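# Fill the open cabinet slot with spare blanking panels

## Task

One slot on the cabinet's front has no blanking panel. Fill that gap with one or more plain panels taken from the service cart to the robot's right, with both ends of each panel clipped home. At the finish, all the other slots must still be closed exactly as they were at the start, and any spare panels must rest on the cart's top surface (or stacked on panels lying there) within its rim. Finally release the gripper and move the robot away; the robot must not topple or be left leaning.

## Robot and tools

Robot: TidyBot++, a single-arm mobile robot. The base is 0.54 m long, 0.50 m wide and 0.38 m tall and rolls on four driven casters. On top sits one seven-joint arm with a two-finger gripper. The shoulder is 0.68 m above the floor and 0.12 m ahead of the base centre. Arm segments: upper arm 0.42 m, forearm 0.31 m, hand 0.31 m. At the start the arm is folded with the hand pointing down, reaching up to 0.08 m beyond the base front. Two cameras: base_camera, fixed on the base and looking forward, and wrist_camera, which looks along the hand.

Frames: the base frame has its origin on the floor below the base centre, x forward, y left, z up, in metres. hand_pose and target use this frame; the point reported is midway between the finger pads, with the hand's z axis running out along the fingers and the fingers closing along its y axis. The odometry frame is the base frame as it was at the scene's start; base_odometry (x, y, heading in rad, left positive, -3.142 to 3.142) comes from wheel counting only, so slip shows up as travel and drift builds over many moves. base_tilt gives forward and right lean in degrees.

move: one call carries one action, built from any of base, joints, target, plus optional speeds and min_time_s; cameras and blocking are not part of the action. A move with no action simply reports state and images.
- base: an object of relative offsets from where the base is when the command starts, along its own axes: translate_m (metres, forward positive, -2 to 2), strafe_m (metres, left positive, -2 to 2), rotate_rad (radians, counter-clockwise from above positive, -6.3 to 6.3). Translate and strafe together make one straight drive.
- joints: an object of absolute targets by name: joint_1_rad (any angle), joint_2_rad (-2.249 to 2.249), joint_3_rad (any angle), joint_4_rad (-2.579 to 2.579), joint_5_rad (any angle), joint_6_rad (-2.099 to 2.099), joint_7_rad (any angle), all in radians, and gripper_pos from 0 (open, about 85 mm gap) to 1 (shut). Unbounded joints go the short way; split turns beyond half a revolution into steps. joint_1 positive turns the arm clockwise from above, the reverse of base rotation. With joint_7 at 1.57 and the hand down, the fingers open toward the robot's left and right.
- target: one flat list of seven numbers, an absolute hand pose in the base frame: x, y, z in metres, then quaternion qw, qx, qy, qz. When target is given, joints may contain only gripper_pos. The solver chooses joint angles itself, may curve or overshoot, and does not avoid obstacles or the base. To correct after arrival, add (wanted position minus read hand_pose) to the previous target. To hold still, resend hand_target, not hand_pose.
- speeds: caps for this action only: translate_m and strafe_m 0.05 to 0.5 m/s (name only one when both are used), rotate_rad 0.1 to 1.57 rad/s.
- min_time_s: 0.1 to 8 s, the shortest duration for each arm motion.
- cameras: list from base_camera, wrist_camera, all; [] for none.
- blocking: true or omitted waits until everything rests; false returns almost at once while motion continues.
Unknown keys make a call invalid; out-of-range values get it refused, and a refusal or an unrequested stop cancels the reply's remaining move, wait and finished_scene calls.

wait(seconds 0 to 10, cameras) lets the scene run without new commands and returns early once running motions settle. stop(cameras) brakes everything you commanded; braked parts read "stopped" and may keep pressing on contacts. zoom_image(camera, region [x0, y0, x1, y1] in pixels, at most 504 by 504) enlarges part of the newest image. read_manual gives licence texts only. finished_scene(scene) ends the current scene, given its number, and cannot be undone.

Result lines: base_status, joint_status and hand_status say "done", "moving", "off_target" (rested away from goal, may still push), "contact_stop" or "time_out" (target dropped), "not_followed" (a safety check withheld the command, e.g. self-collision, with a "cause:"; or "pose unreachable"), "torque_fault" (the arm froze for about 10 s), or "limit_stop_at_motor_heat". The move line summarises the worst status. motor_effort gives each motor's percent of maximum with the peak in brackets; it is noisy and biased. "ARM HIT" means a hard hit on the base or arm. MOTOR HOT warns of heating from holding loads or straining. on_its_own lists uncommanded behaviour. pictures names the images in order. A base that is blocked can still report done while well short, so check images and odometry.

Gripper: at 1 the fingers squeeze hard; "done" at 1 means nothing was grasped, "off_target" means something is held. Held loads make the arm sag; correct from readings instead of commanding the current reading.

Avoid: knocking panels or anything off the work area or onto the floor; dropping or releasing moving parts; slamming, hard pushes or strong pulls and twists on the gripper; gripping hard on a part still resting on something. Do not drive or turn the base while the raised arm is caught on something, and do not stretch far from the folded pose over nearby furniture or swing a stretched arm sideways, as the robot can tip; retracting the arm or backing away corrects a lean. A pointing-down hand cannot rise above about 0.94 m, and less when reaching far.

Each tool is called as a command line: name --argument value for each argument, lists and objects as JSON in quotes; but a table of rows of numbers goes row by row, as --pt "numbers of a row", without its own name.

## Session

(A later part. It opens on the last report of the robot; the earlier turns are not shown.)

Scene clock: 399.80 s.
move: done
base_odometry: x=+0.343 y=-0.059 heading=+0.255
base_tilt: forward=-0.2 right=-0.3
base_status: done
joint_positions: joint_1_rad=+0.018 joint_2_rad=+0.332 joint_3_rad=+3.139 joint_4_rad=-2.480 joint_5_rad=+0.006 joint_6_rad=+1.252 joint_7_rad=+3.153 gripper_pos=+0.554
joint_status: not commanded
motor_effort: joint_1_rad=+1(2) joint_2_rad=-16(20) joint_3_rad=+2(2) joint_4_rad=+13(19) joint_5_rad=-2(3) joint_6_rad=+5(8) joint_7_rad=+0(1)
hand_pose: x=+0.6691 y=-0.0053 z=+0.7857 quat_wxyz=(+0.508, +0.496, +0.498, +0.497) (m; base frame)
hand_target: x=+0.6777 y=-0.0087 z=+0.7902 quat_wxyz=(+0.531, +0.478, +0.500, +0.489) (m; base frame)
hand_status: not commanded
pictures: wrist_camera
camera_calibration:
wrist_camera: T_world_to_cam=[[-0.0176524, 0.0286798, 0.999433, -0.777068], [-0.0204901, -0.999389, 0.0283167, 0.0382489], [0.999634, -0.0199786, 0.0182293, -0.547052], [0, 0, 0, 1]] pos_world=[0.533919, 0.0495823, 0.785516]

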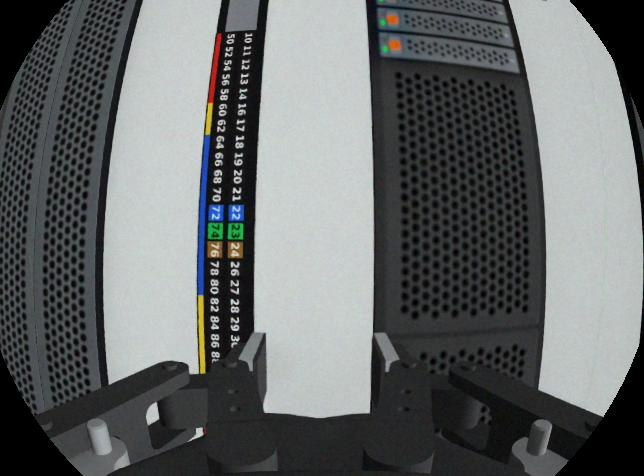

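move --base '{"translate_m": -0.005, "strafe_m": 0.0345, "rotate_rad": -0.05}' --speeds '{"translate_m": 0.05, "rotate_rad": 0.1}'

move --base '{"translate_m": 0.012, "strafe_m": -0.001}' --speeds '{"translate_m": 0.05}' --cameras '["wrist_camera"]'

zoom_image --camera "wrist_camera" --region '[200, 0, 500, 380]'

Scene clock: 414.80 s.
move: done
base_odometry: x=+0.330 y=-0.027 heading=+0.205
base_tilt: forward=-0.3 right=-0.3
base_status: done
joint_positions: joint_1_rad=+0.019 joint_2_rad=+0.335 joint_3_rad=+3.136 joint_4_rad=-2.476 joint_5_rad=+0.004 joint_6_rad=+1.252 joint_7_rad=+3.153 gripper_pos=+0.554
joint_status: not commanded
motor_effort: joint_1_rad=-1(4) joint_2_rad=-20(20) joint_3_rad=+0(5) joint_4_rad=+9(12) joint_5_rad=+0(6) joint_6_rad=+7(8) joint_7_rad=+1(1)
hand_pose: x=+0.6707 y=-0.0052 z=+0.7854 quat_wxyz=(+0.508, +0.497, +0.497, +0.498) (m; base frame)
hand_target: x=+0.6777 y=-0.0087 z=+0.7902 quat_wxyz=(+0.531, +0.478, +0.500, +0.489) (m; base frame)
hand_status: not commanded
pictures: none

Scene clock: 415.47 s.
move: done
base_odometry: x=+0.341 y=-0.025 heading=+0.205
base_tilt: forward=-0.3 right=-0.3
base_status: done
joint_positions: joint_1_rad=+0.020 joint_2_rad=+0.327 joint_3_rad=+3.136 joint_4_rad=-2.492 joint_5_rad=+0.004 joint_6_rad=+1.261 joint_7_rad=+3.153 gripper_pos=+0.554
joint_status: not commanded
motor_effort: joint_1_rad=-2(3) joint_2_rad=-16(19) joint_3_rad=-1(2) joint_4_rad=+17(22) joint_5_rad=+1(2) joint_6_rad=+6(8) joint_7_rad=+0(1)
hand_pose: x=+0.6649 y=-0.0055 z=+0.7857 quat_wxyz=(+0.508, +0.497, +0.497, +0.497) (m; base frame)
hand_target: x=+0.6777 y=-0.0087 z=+0.7902 quat_wxyz=(+0.531, +0.478, +0.500, +0.489) (m; base frame)
hand_status: not commanded
pictures: wrist_camera
camera_calibration:
wrist_camera: T_world_to_cam=[[-0.0183523, 0.0273186, 0.999458, -0.776618], [-0.0216938, -0.999402, 0.0269187, 0.039901], [0.999596, -0.021188, 0.018934, -0.543421], [0, 0, 0, 1]] pos_world=[0.529814, 0.0495793, 0.785413]

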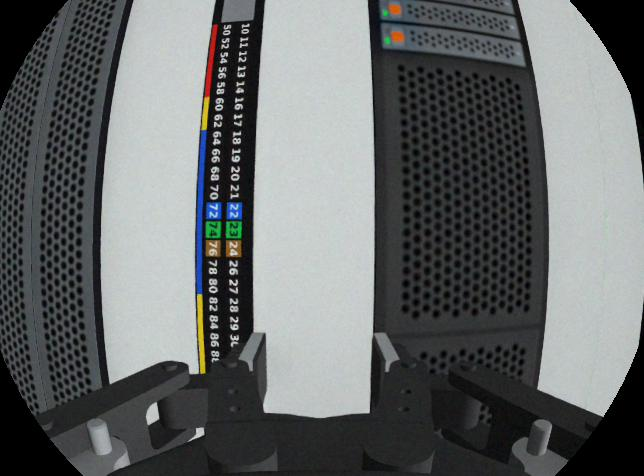

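Scaled by 1.326.

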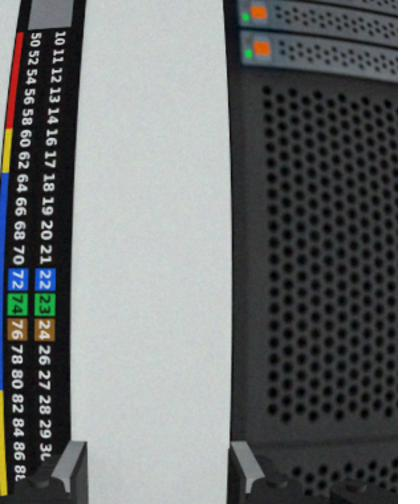

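move --base '{"translate_m": 0.014, "strafe_m": -0.0015}' --speeds '{"translate_m": 0.05}' --cameras '["wrist_camera"]'

zoom_image --camera "wrist_camera" --region '[200, 0, 500, 380]'

Scene clock: 421.90 s.
move: done
base_odometry: x=+0.354 y=-0.024 heading=+0.205
base_tilt: forward=-0.3 right=-0.3
base_status: done
joint_positions: joint_1_rad=+0.020 joint_2_rad=+0.308 joint_3_rad=+3.136 joint_4_rad=-2.524 joint_5_rad=+0.004 joint_6_rad=+1.268 joint_7_rad=+3.153 gripper_pos=+0.554
joint_status: not commanded
motor_effort: joint_1_rad=+0(3) joint_2_rad=-11(17) joint_3_rad=+2(2) joint_4_rad=+24(26) joint_5_rad=-1(2) joint_6_rad=+5(7) joint_7_rad=+1(1)
hand_pose: x=+0.6534 y=-0.0053 z=+0.7854 quat_wxyz=(+0.507, +0.498, +0.499, +0.496) (m; base frame)
hand_target: x=+0.6777 y=-0.0087 z=+0.7902 quat_wxyz=(+0.531, +0.478, +0.500, +0.489) (m; base frame)
hand_status: not commanded
pictures: wrist_camera
camera_calibration:
wrist_camera: T_world_to_cam=[[-0.0132532, 0.0272952, 0.99954, -0.779941], [-0.0215549, -0.999403, 0.0270056, 0.0397006], [0.99968, -0.021187, 0.0138336, -0.527976], [0, 0, 0, 1]] pos_world=[0.518326, 0.0497792, 0.785814]

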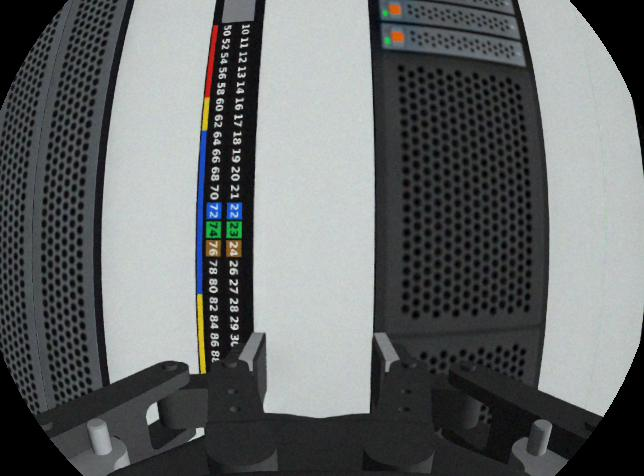

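Scaled by 1.326.

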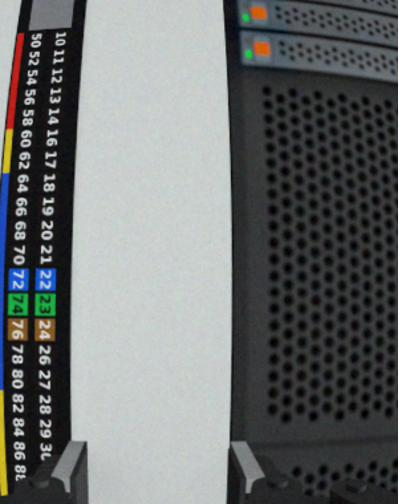

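move --base '{"translate_m": -0.017, "strafe_m": 0.001}' --speeds '{"translate_m": 0.05}'

move --joints '{"gripper_pos": 0.5}' --cameras '["wrist_camera"]'

zoom_image --camera "wrist_camera" --region '[200, 0, 500, 380]'

Scene clock: 481.33 s.
move: done
base_odometry: x=+0.338 y=-0.027 heading=+0.205
base_tilt: forward=-0.3 right=-0.3
base_status: done
joint_positions: joint_1_rad=+0.020 joint_2_rad=+0.341 joint_3_rad=+3.136 joint_4_rad=-2.481 joint_5_rad=+0.004 joint_6_rad=+1.269 joint_7_rad=+3.154 gripper_pos=+0.554
joint_status: not commanded
motor_effort: joint_1_rad=-1(2) joint_2_rad=-21(21) joint_3_rad=+0(2) joint_4_rad=+9(23) joint_5_rad=+0(3) joint_6_rad=+9(9) joint_7_rad=+0(1)
hand_pose: x=+0.6697 y=-0.0055 z=+0.7858 quat_wxyz=(+0.510, +0.495, +0.496, +0.499) (m; base frame)
hand_target: x=+0.6777 y=-0.0087 z=+0.7902 quat_wxyz=(+0.531, +0.478, +0.500, +0.489) (m; base frame)
hand_status: not commanded
pictures: none

Scene clock: 482.17 s.
move: done
base_odometry: x=+0.338 y=-0.027 heading=+0.205
base_tilt: forward=-0.2 right=-0.3
base_status: not commanded
joint_positions: joint_1_rad=+0.020 joint_2_rad=+0.341 joint_3_rad=+3.136 joint_4_rad=-2.481 joint_5_rad=+0.004 joint_6_rad=+1.269 joint_7_rad=+3.154 gripper_pos=+0.500
joint_status: all done
motor_effort: joint_1_rad=-1(1) joint_2_rad=-20(21) joint_3_rad=+0(1) joint_4_rad=+8(10) joint_5_rad=+1(1) joint_6_rad=+8(9) joint_7_rad=+0(0)
hand_pose: x=+0.6697 y=-0.0055 z=+0.7858 quat_wxyz=(+0.510, +0.495, +0.496, +0.499) (m; base frame)
hand_target: x=+0.6777 y=-0.0087 z=+0.7902 quat_wxyz=(+0.531, +0.478, +0.500, +0.489) (m; base frame)
hand_status: not commanded
pictures: wrist_camera
camera_calibration:
wrist_camera: T_world_to_cam=[[-0.0249528, 0.0274737, 0.999311, -0.77209], [-0.021674, -0.999402, 0.026935, 0.0400056], [0.999454, -0.020987, 0.0255333, -0.5534], [0, 0, 0, 1]] pos_world=[0.534699, 0.0495796, 0.784611]

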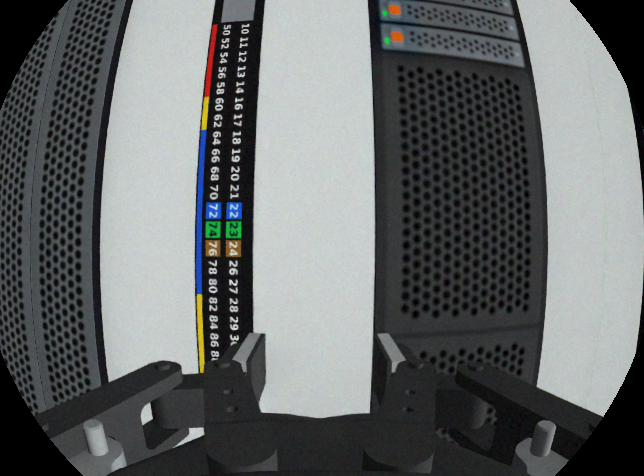

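Scaled by 1.326.

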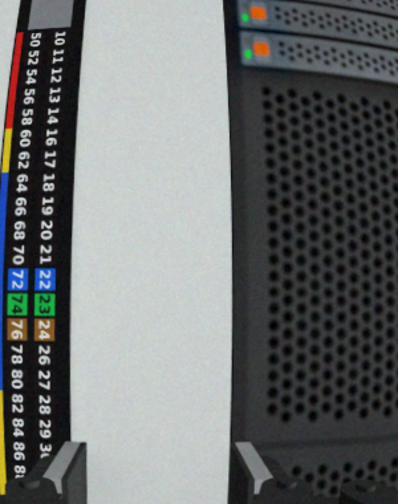

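move --joints '{"gripper_pos": 0.42}' --cameras '["wrist_camera"]'

zoom_image --camera "wrist_camera" --region '[200, 0, 500, 400]'

Scene clock: 487.57 s.
move: done
base_odometry: x=+0.338 y=-0.027 heading=+0.205
base_tilt: forward=-0.2 right=-0.3
base_status: not commanded
joint_positions: joint_1_rad=+0.020 joint_2_rad=+0.341 joint_3_rad=+3.136 joint_4_rad=-2.481 joint_5_rad=+0.004 joint_6_rad=+1.269 joint_7_rad=+3.154 gripper_pos=+0.420
joint_status: all done
motor_effort: joint_1_rad=-1(1) joint_2_rad=-20(21) joint_3_rad=+0(1) joint_4_rad=+8(9) joint_5_rad=+0(1) joint_6_rad=+8(8) joint_7_rad=+0(0)
hand_pose: x=+0.6697 y=-0.0055 z=+0.7858 quat_wxyz=(+0.510, +0.495, +0.496, +0.499) (m; base frame)
hand_target: x=+0.6777 y=-0.0087 z=+0.7902 quat_wxyz=(+0.531, +0.478, +0.500, +0.489) (m; base frame)
hand_status: not commanded
pictures: wrist_camera
camera_calibration:
wrist_camera: T_world_to_cam=[[-0.0249528, 0.0274737, 0.999311, -0.77209], [-0.021674, -0.999402, 0.026935, 0.0400056], [0.999454, -0.020987, 0.0255333, -0.5534], [0, 0, 0, 1]] pos_world=[0.534699, 0.0495796, 0.784611]

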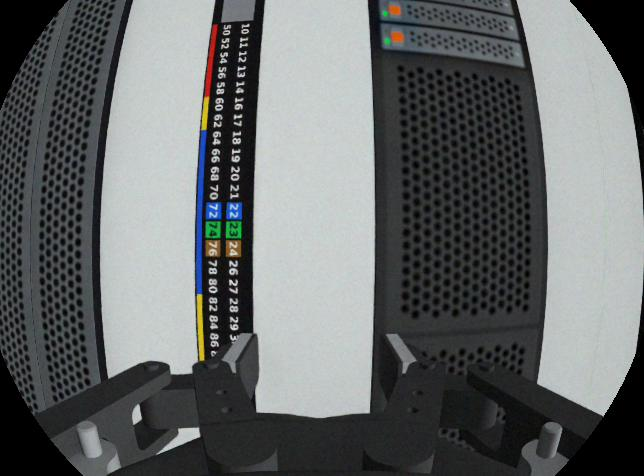

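Scaled by 1.260.

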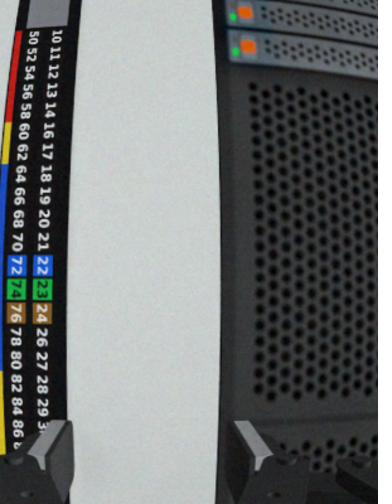

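move --base '{"translate_m": -0.012}' --speeds '{"translate_m": 0.05}' --cameras '["wrist_camera"]'

Scene clock: 492.03 s.
move: done
base_odometry: x=+0.326 y=-0.029 heading=+0.205
base_tilt: forward=-0.2 right=-0.3
base_status: done
joint_positions: joint_1_rad=+0.020 joint_2_rad=+0.342 joint_3_rad=+3.136 joint_4_rad=-2.480 joint_5_rad=+0.004 joint_6_rad=+1.269 joint_7_rad=+3.154 gripper_pos=+0.420
joint_status: not commanded
motor_effort: joint_1_rad=-1(2) joint_2_rad=-21(23) joint_3_rad=+0(1) joint_4_rad=+8(10) joint_5_rad=+0(1) joint_6_rad=+8(8) joint_7_rad=+0(0)
hand_pose: x=+0.6699 y=-0.0055 z=+0.7849 quat_wxyz=(+0.510, +0.496, +0.496, +0.499) (m; base frame)
hand_target: x=+0.6777 y=-0.0087 z=+0.7902 quat_wxyz=(+0.531, +0.478, +0.500, +0.489) (m; base frame)
hand_status: not commanded
pictures: wrist_camera
camera_calibration:
wrist_camera: T_world_to_cam=[[-0.0233545, 0.0274356, 0.999351, -0.77237], [-0.0216309, -0.999403, 0.0269316, 0.0400057], [0.999493, -0.0209879, 0.023934, -0.552355], [0, 0, 0, 1]] pos_world=[0.534903, 0.0495795, 0.784012]

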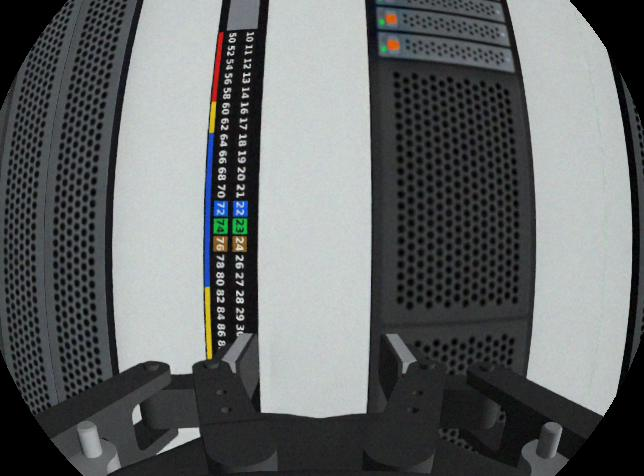

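move --base '{"translate_m": -0.05}' --speeds '{"translate_m": 0.08}' --cameras '["wrist_camera"]'

zoom_image --camera "wrist_camera" --region '[180, 0, 500, 400]'

Scene clock: 497.57 s.
move: done
base_odometry: x=+0.277 y=-0.039 heading=+0.205
base_tilt: forward=-0.3 right=-0.3
base_status: done
joint_positions: joint_1_rad=+0.020 joint_2_rad=+0.344 joint_3_rad=+3.136 joint_4_rad=-2.480 joint_5_rad=+0.004 joint_6_rad=+1.269 joint_7_rad=+3.154 gripper_pos=+0.420
joint_status: not commanded
motor_effort: joint_1_rad=-1(1) joint_2_rad=-21(22) joint_3_rad=+0(1) joint_4_rad=+8(10) joint_5_rad=+0(1) joint_6_rad=+8(8) joint_7_rad=+0(0)
hand_pose: x=+0.6701 y=-0.0055 z=+0.7841 quat_wxyz=(+0.509, +0.496, +0.496, +0.498) (m; base frame)
hand_target: x=+0.6777 y=-0.0087 z=+0.7902 quat_wxyz=(+0.531, +0.478, +0.500, +0.489) (m; base frame)
hand_status: not commanded
pictures: wrist_camera
camera_calibration:
wrist_camera: T_world_to_cam=[[-0.0219543, 0.0274022, 0.999383, -0.772539], [-0.0215908, -0.999404, 0.0269285, 0.0400072], [0.999526, -0.0209863, 0.0225329, -0.551464], [0, 0, 0, 1]] pos_world=[0.535106, 0.0495795, 0.783412]

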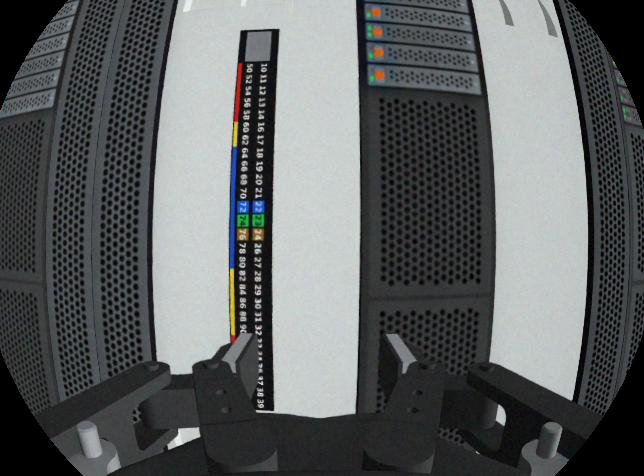

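Scaled by 1.260.

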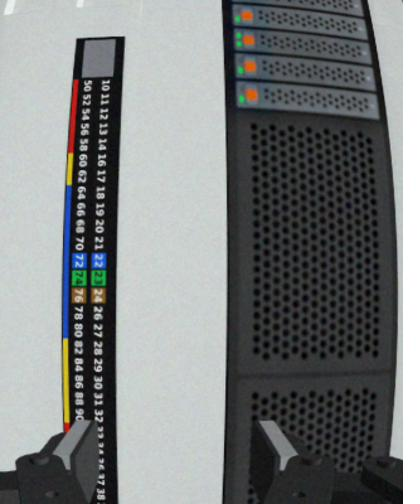

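move --base '{"translate_m": 0.078, "strafe_m": 0.318, "rotate_rad": -0.075}' --joints '{"gripper_pos": 1.0}' --speeds '{"strafe_m": 0.15, "rotate_rad": 0.1}' --cameras '["wrist_camera"]'

zoom_image --camera "wrist_camera" --region '[150, 100, 500, 420]'

Scene clock: 519.47 s.
move: done
base_odometry: x=+0.288 y=+0.288 heading=+0.129
base_tilt: forward=-0.3 right=-0.3
base_status: done
joint_positions: joint_1_rad=+0.020 joint_2_rad=+0.344 joint_3_rad=+3.136 joint_4_rad=-2.480 joint_5_rad=+0.004 joint_6_rad=+1.269 joint_7_rad=+3.154 gripper_pos=+0.999
joint_status: all done
motor_effort: joint_1_rad=-1(3) joint_2_rad=-21(21) joint_3_rad=+0(2) joint_4_rad=+9(10) joint_5_rad=+1(2) joint_6_rad=+8(8) joint_7_rad=+0(0)
hand_pose: x=+0.6701 y=-0.0056 z=+0.7841 quat_wxyz=(+0.509, +0.496, +0.496, +0.498) (m; base frame)
hand_target: x=+0.6777 y=-0.0087 z=+0.7902 quat_wxyz=(+0.531, +0.478, +0.500, +0.489) (m; base frame)
hand_status: not commanded
pictures: wrist_camera
camera_calibration:
wrist_camera: T_world_to_cam=[[-0.0219488, 0.0274049, 0.999383, -0.772543], [-0.0217906, -0.9994, 0.0269268, 0.0401153], [0.999522, -0.0211862, 0.0225328, -0.551451], [0, 0, 0, 1]] pos_world=[0.535105, 0.0495795, 0.783412]

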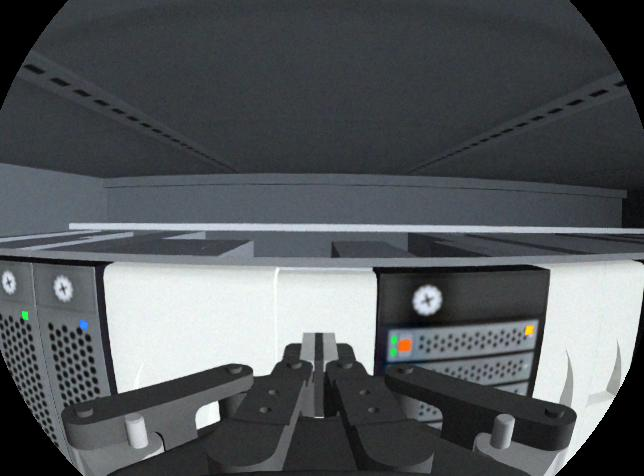

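Scaled by 1.440.

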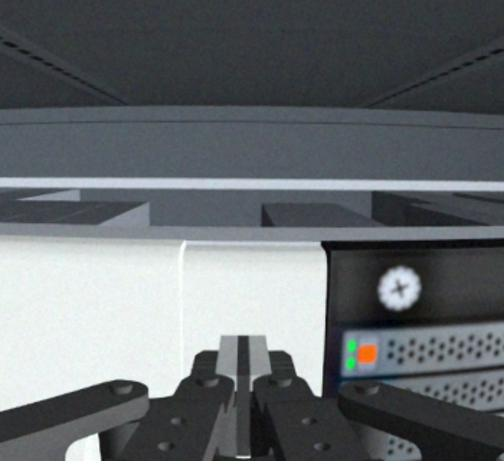

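move --base '{"translate_m": 0.045, "strafe_m": -0.002}' --speeds '{"translate_m": 0.06}' --cameras '["wrist_camera"]'

zoom_image --camera "wrist_camera" --region '[150, 100, 500, 420]'

Scene clock: 531.93 s.
move: time_out
base_odometry: x=+0.331 y=+0.292 heading=+0.129
base_tilt: forward=-0.3 right=-0.3
base_status: translate_m time_out (by the wheels' count: +0.042 of +0.045); strafe_m time_out (by the wheels' count: -0.002 of -0.002)
joint_positions: joint_1_rad=+0.020 joint_2_rad=+0.281 joint_3_rad=+3.136 joint_4_rad=-2.567 joint_5_rad=+0.004 joint_6_rad=+1.271 joint_7_rad=+3.154 gripper_pos=+0.999
joint_status: not commanded
motor_effort: joint_1_rad=-1(3) joint_2_rad=-5(21) joint_3_rad=+0(2) joint_4_rad=+27(35) joint_5_rad=+1(3) joint_6_rad=+2(9) joint_7_rad=+0(0)
hand_pose: x=+0.6380 y=-0.0052 z=+0.7833 quat_wxyz=(+0.504, +0.501, +0.502, +0.493) (m; base frame)
hand_target: x=+0.6777 y=-0.0087 z=+0.7902 quat_wxyz=(+0.531, +0.478, +0.500, +0.489) (m; base frame)
hand_status: not commanded
pictures: wrist_camera
camera_calibration:
wrist_camera: T_world_to_cam=[[-0.000549703, 0.0273902, 0.999625, -0.786215], [-0.02131, -0.999398, 0.0273723, 0.0391687], [0.999773, -0.021287, 0.00113306, -0.502669], [0, 0, 0, 1]] pos_world=[0.502957, 0.0499795, 0.785418]

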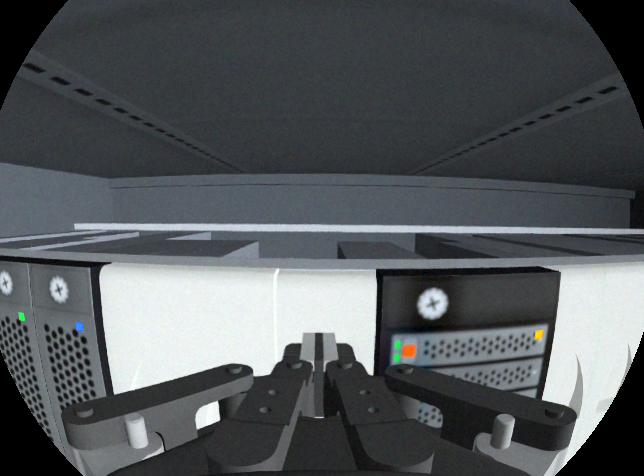

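Scaled by 1.440.

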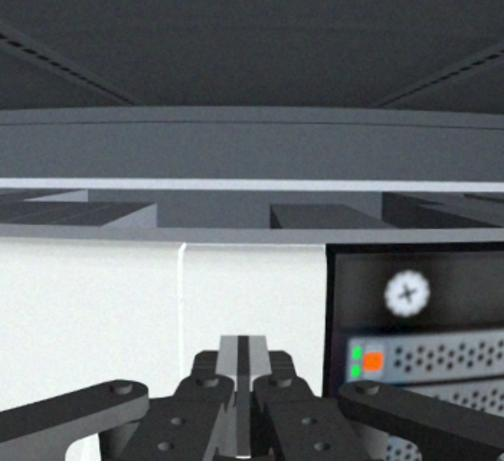

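move --base '{"translate_m": -0.12}' --speeds '{"translate_m": 0.12}'

move --base '{"strafe_m": -0.408}' --speeds '{"strafe_m": 0.2}' --cameras '["wrist_camera"]'

zoom_image --camera "wrist_camera" --region '[150, 0, 500, 420]'

Scene clock: 541.23 s.
move: done
base_odometry: x=+0.212 y=+0.276 heading=+0.129
base_tilt: forward=-0.3 right=-0.4
base_status: done
joint_positions: joint_1_rad=+0.019 joint_2_rad=+0.352 joint_3_rad=+3.136 joint_4_rad=-2.469 joint_5_rad=+0.004 joint_6_rad=+1.272 joint_7_rad=+3.154 gripper_pos=+0.999
joint_status: not commanded
motor_effort: joint_1_rad=-1(2) joint_2_rad=-21(22) joint_3_rad=+0(1) joint_4_rad=+8(26) joint_5_rad=+1(1) joint_6_rad=+8(8) joint_7_rad=+0(0)
hand_pose: x=+0.6741 y=-0.0054 z=+0.7849 quat_wxyz=(+0.511, +0.494, +0.495, +0.500) (m; base frame)
hand_target: x=+0.6777 y=-0.0087 z=+0.7902 quat_wxyz=(+0.531, +0.478, +0.500, +0.489) (m; base frame)
hand_status: not commanded
pictures: none

Scene clock: 544.03 s.
move: done
base_odometry: x=+0.264 y=-0.128 heading=+0.129
base_tilt: forward=-0.2 right=-0.3
base_status: done
joint_positions: joint_1_rad=+0.020 joint_2_rad=+0.352 joint_3_rad=+3.136 joint_4_rad=-2.469 joint_5_rad=+0.004 joint_6_rad=+1.272 joint_7_rad=+3.154 gripper_pos=+0.999
joint_status: not commanded
motor_effort: joint_1_rad=-1(3) joint_2_rad=-21(22) joint_3_rad=+0(1) joint_4_rad=+8(9) joint_5_rad=+0(1) joint_6_rad=+8(8) joint_7_rad=+0(0)
hand_pose: x=+0.6741 y=-0.0056 z=+0.7849 quat_wxyz=(+0.511, +0.495, +0.495, +0.500) (m; base frame)
hand_target: x=+0.6777 y=-0.0087 z=+0.7902 quat_wxyz=(+0.531, +0.478, +0.500, +0.489) (m; base frame)
hand_status: not commanded
pictures: wrist_camera
camera_calibration:
wrist_camera: T_world_to_cam=[[-0.0274493, 0.0274381, 0.999247, -0.76938], [-0.0218391, -0.999401, 0.0268424, 0.0401946], [0.999385, -0.0210859, 0.028032, -0.559678], [0, 0, 0, 1]] pos_world=[0.539092, 0.0494796, 0.78341]

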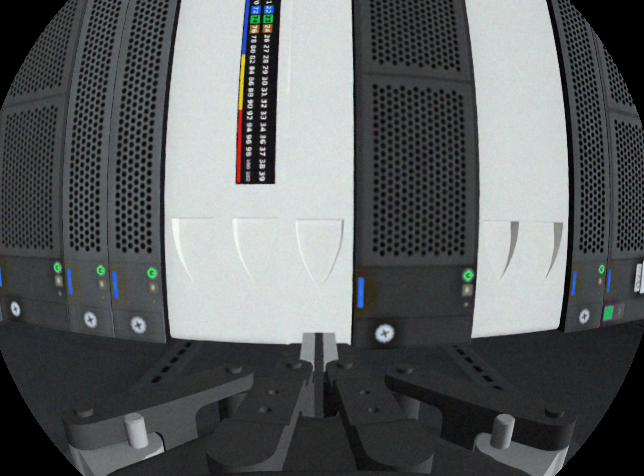

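Scaled by 1.200.

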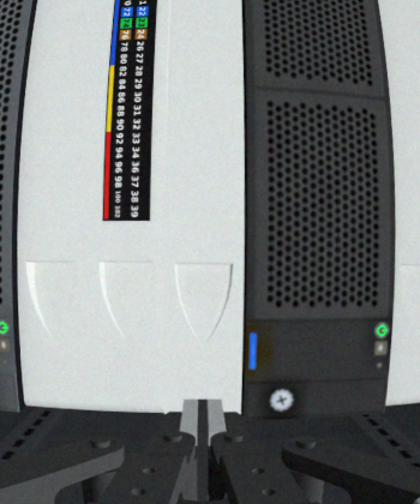

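move --base '{"translate_m": 0.125, "strafe_m": 0.01}' --speeds '{"translate_m": 0.07}' --cameras '["wrist_camera"]'

move --base '{"translate_m": -0.12}' --speeds '{"translate_m": 0.12}' --cameras '["wrist_camera"]'

zoom_image --camera "wrist_camera" --region '[150, 0, 500, 420]'

Scene clock: 557.67 s.
move: done
base_odometry: x=+0.386 y=-0.103 heading=+0.129
base_tilt: forward=-0.3 right=-0.3
base_status: done
joint_positions: joint_1_rad=+0.025 joint_2_rad=+0.294 joint_3_rad=+3.136 joint_4_rad=-2.551 joint_5_rad=+0.004 joint_6_rad=+1.273 joint_7_rad=+3.154 gripper_pos=+0.999
joint_status: not commanded
motor_effort: joint_1_rad=-4(5) joint_2_rad=-8(21) joint_3_rad=-1(3) joint_4_rad=+26(30) joint_5_rad=+3(4) joint_6_rad=+4(9) joint_7_rad=+0(0)
hand_pose: x=+0.6441 y=-0.0081 z=+0.7839 quat_wxyz=(+0.507, +0.501, +0.499, +0.493) (m; base frame)
hand_target: x=+0.6777 y=-0.0087 z=+0.7902 quat_wxyz=(+0.531, +0.478, +0.500, +0.489) (m; base frame)
hand_status: not commanded
pictures: wrist_camera
camera_calibration:
wrist_camera: T_world_to_cam=[[-0.00609726, 0.0274621, 0.999604, -0.783112], [-0.026963, -0.999264, 0.0272882, 0.0400517], [0.999618, -0.0267859, 0.00683323, -0.513221], [0, 0, 0, 1]] pos_world=[0.50933, 0.047781, 0.785216]

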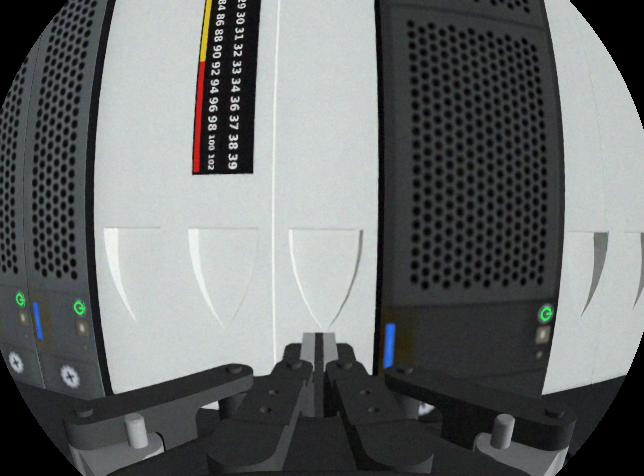

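Scene clock: 559.27 s.
move: done
base_odometry: x=+0.267 y=-0.118 heading=+0.129
base_tilt: forward=-0.3 right=-0.3
base_status: done
joint_positions: joint_1_rad=+0.024 joint_2_rad=+0.352 joint_3_rad=+3.136 joint_4_rad=-2.469 joint_5_rad=+0.004 joint_6_rad=+1.273 joint_7_rad=+3.154 gripper_pos=+0.999
joint_status: not commanded
motor_effort: joint_1_rad=-1(4) joint_2_rad=-21(22) joint_3_rad=+0(1) joint_4_rad=+8(26) joint_5_rad=+1(3) joint_6_rad=+8(8) joint_7_rad=+0(0)
hand_pose: x=+0.6742 y=-0.0082 z=+0.7858 quat_wxyz=(+0.512, +0.495, +0.493, +0.499) (m; base frame)
hand_target: x=+0.6777 y=-0.0087 z=+0.7902 quat_wxyz=(+0.531, +0.478, +0.500, +0.489) (m; base frame)
hand_status: not commanded
pictures: wrist_camera
camera_calibration:
wrist_camera: T_world_to_cam=[[-0.0298179, 0.0276381, 0.999173, -0.768593], [-0.026608, -0.999285, 0.0268472, 0.0408505], [0.999201, -0.0257855, 0.030532, -0.561655], [0, 0, 0, 1]] pos_world=[0.539375, 0.0475812, 0.78401]

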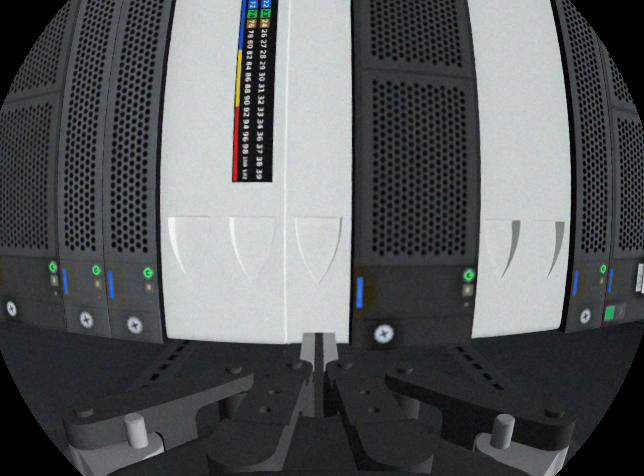

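Scaled by 1.200.

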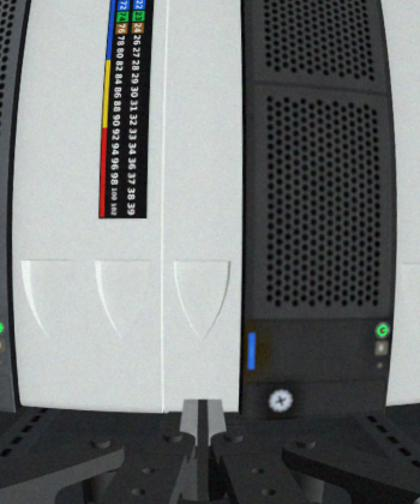

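move --base '{"strafe_m": 0.4}' --speeds '{"strafe_m": 0.2}' --cameras '["wrist_camera"]'

move --base '{"translate_m": 0.12}' --speeds '{"translate_m": 0.07}' --cameras '["wrist_camera"]'

move --base '{"translate_m": -0.2, "strafe_m": -0.2}' --speeds '{"translate_m": 0.2}' --cameras '["wrist_camera"]'

zoom_image --camera "wrist_camera" --region '[130, 0, 530, 400]'

Scene clock: 571.73 s.
move: done
base_odometry: x=+0.215 y=+0.279 heading=+0.129
base_tilt: forward=-0.2 right=-0.3
base_status: done
joint_positions: joint_1_rad=+0.022 joint_2_rad=+0.352 joint_3_rad=+3.136 joint_4_rad=-2.469 joint_5_rad=+0.004 joint_6_rad=+1.273 joint_7_rad=+3.154 gripper_pos=+0.999
joint_status: not commanded
motor_effort: joint_1_rad=-1(3) joint_2_rad=-21(22) joint_3_rad=+0(2) joint_4_rad=+8(9) joint_5_rad=+1(2) joint_6_rad=+8(8) joint_7_rad=+0(0)
hand_pose: x=+0.6742 y=-0.0073 z=+0.7858 quat_wxyz=(+0.512, +0.495, +0.494, +0.499) (m; base frame)
hand_target: x=+0.6777 y=-0.0087 z=+0.7902 quat_wxyz=(+0.531, +0.478, +0.500, +0.489) (m; base frame)
hand_status: not commanded
pictures: wrist_camera
camera_calibration:
wrist_camera: T_world_to_cam=[[-0.0298604, 0.027594, 0.999173, -0.768585], [-0.0251092, -0.999324, 0.0268478, 0.0406426], [0.999239, -0.0242867, 0.030533, -0.561736], [0, 0, 0, 1]] pos_world=[0.539379, 0.0481807, 0.78401]

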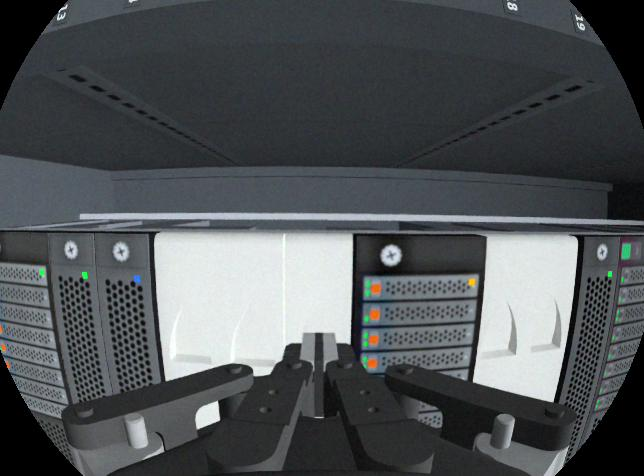

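Scene clock: 575.97 s.
move: time_out
base_odometry: x=+0.332 y=+0.294 heading=+0.129
base_tilt: forward=-0.3 right=-0.3
base_status: translate_m time_out (by the wheels' count: +0.117 of +0.120)
joint_positions: joint_1_rad=+0.023 joint_2_rad=+0.277 joint_3_rad=+3.136 joint_4_rad=-2.572 joint_5_rad=+0.004 joint_6_rad=+1.276 joint_7_rad=+3.154 gripper_pos=+0.999
joint_status: not commanded
motor_effort: joint_1_rad=-2(4) joint_2_rad=-4(22) joint_3_rad=-1(2) joint_4_rad=+27(35) joint_5_rad=+1(4) joint_6_rad=+2(8) joint_7_rad=+0(0)
hand_pose: x=+0.6357 y=-0.0070 z=+0.7848 quat_wxyz=(+0.506, +0.501, +0.500, +0.493) (m; base frame)
hand_target: x=+0.6777 y=-0.0087 z=+0.7902 quat_wxyz=(+0.531, +0.478, +0.500, +0.489) (m; base frame)
hand_status: not commanded
pictures: wrist_camera
camera_calibration:
wrist_camera: T_world_to_cam=[[-0.00404282, 0.0274922, 0.999614, -0.785524], [-0.0252074, -0.999307, 0.0273818, 0.0396381], [0.999674, -0.025087, 0.00473303, -0.50328], [0, 0, 0, 1]] pos_world=[0.500939, 0.0485807, 0.786517]

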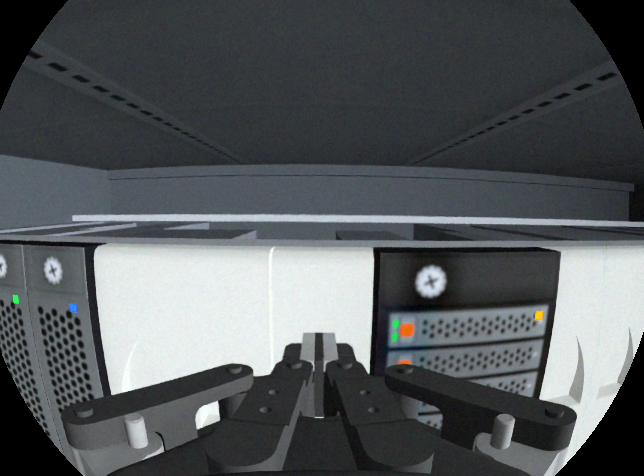

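not run: a stop that you did not command came earlier in this reply.

Scaled by 1.260.

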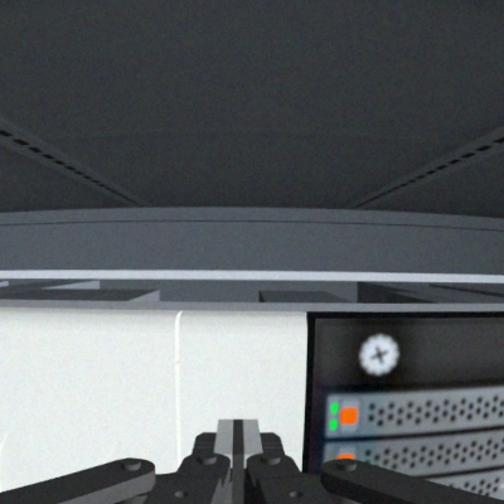

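Solidly seated. Back away and check.

move --base '{"translate_m": -0.33, "strafe_m": -0.2}' --speeds '{"translate_m": 0.2}' --cameras '["wrist_camera"]'

zoom_image --camera "wrist_camera" --region '[170, 50, 480, 350]'

Scene clock: 582.60 s.
move: done
base_odometry: x=+0.030 y=+0.053 heading=+0.129
base_tilt: forward=-0.2 right=-0.3
base_status: done
joint_positions: joint_1_rad=+0.014 joint_2_rad=+0.356 joint_3_rad=+3.136 joint_4_rad=-2.465 joint_5_rad=+0.004 joint_6_rad=+1.276 joint_7_rad=+3.154 gripper_pos=+0.999
joint_status: not commanded
motor_effort: joint_1_rad=-1(2) joint_2_rad=-21(23) joint_3_rad=+0(3) joint_4_rad=+8(27) joint_5_rad=+0(3) joint_6_rad=+8(8) joint_7_rad=+0(0)
hand_pose: x=+0.6757 y=-0.0025 z=+0.7862 quat_wxyz=(+0.511, +0.492, +0.495, +0.503) (m; base frame)
hand_target: x=+0.6777 y=-0.0087 z=+0.7902 quat_wxyz=(+0.531, +0.478, +0.500, +0.489) (m; base frame)
hand_status: not commanded
pictures: wrist_camera
camera_calibration:
wrist_camera: T_world_to_cam=[[-0.0332052, 0.0272837, 0.999076, -0.766756], [-0.0162914, -0.999509, 0.026754, 0.0396808], [0.999316, -0.015388, 0.0336334, -0.565594], [0, 0, 0, 1]] pos_world=[0.540393, 0.0518779, 0.784009]

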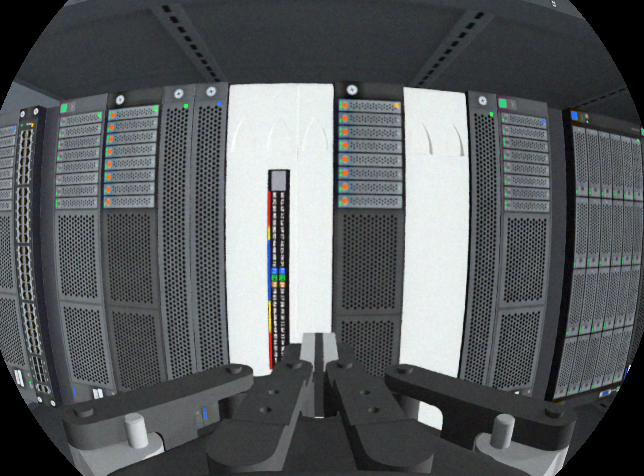

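Scaled by 1.626.

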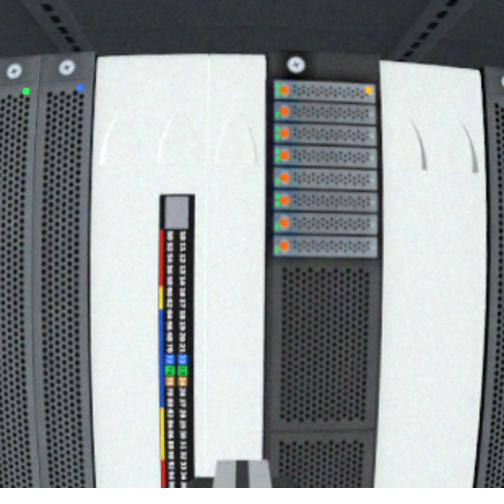

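finished_scene --scene 2

The scene is finished: the task was done.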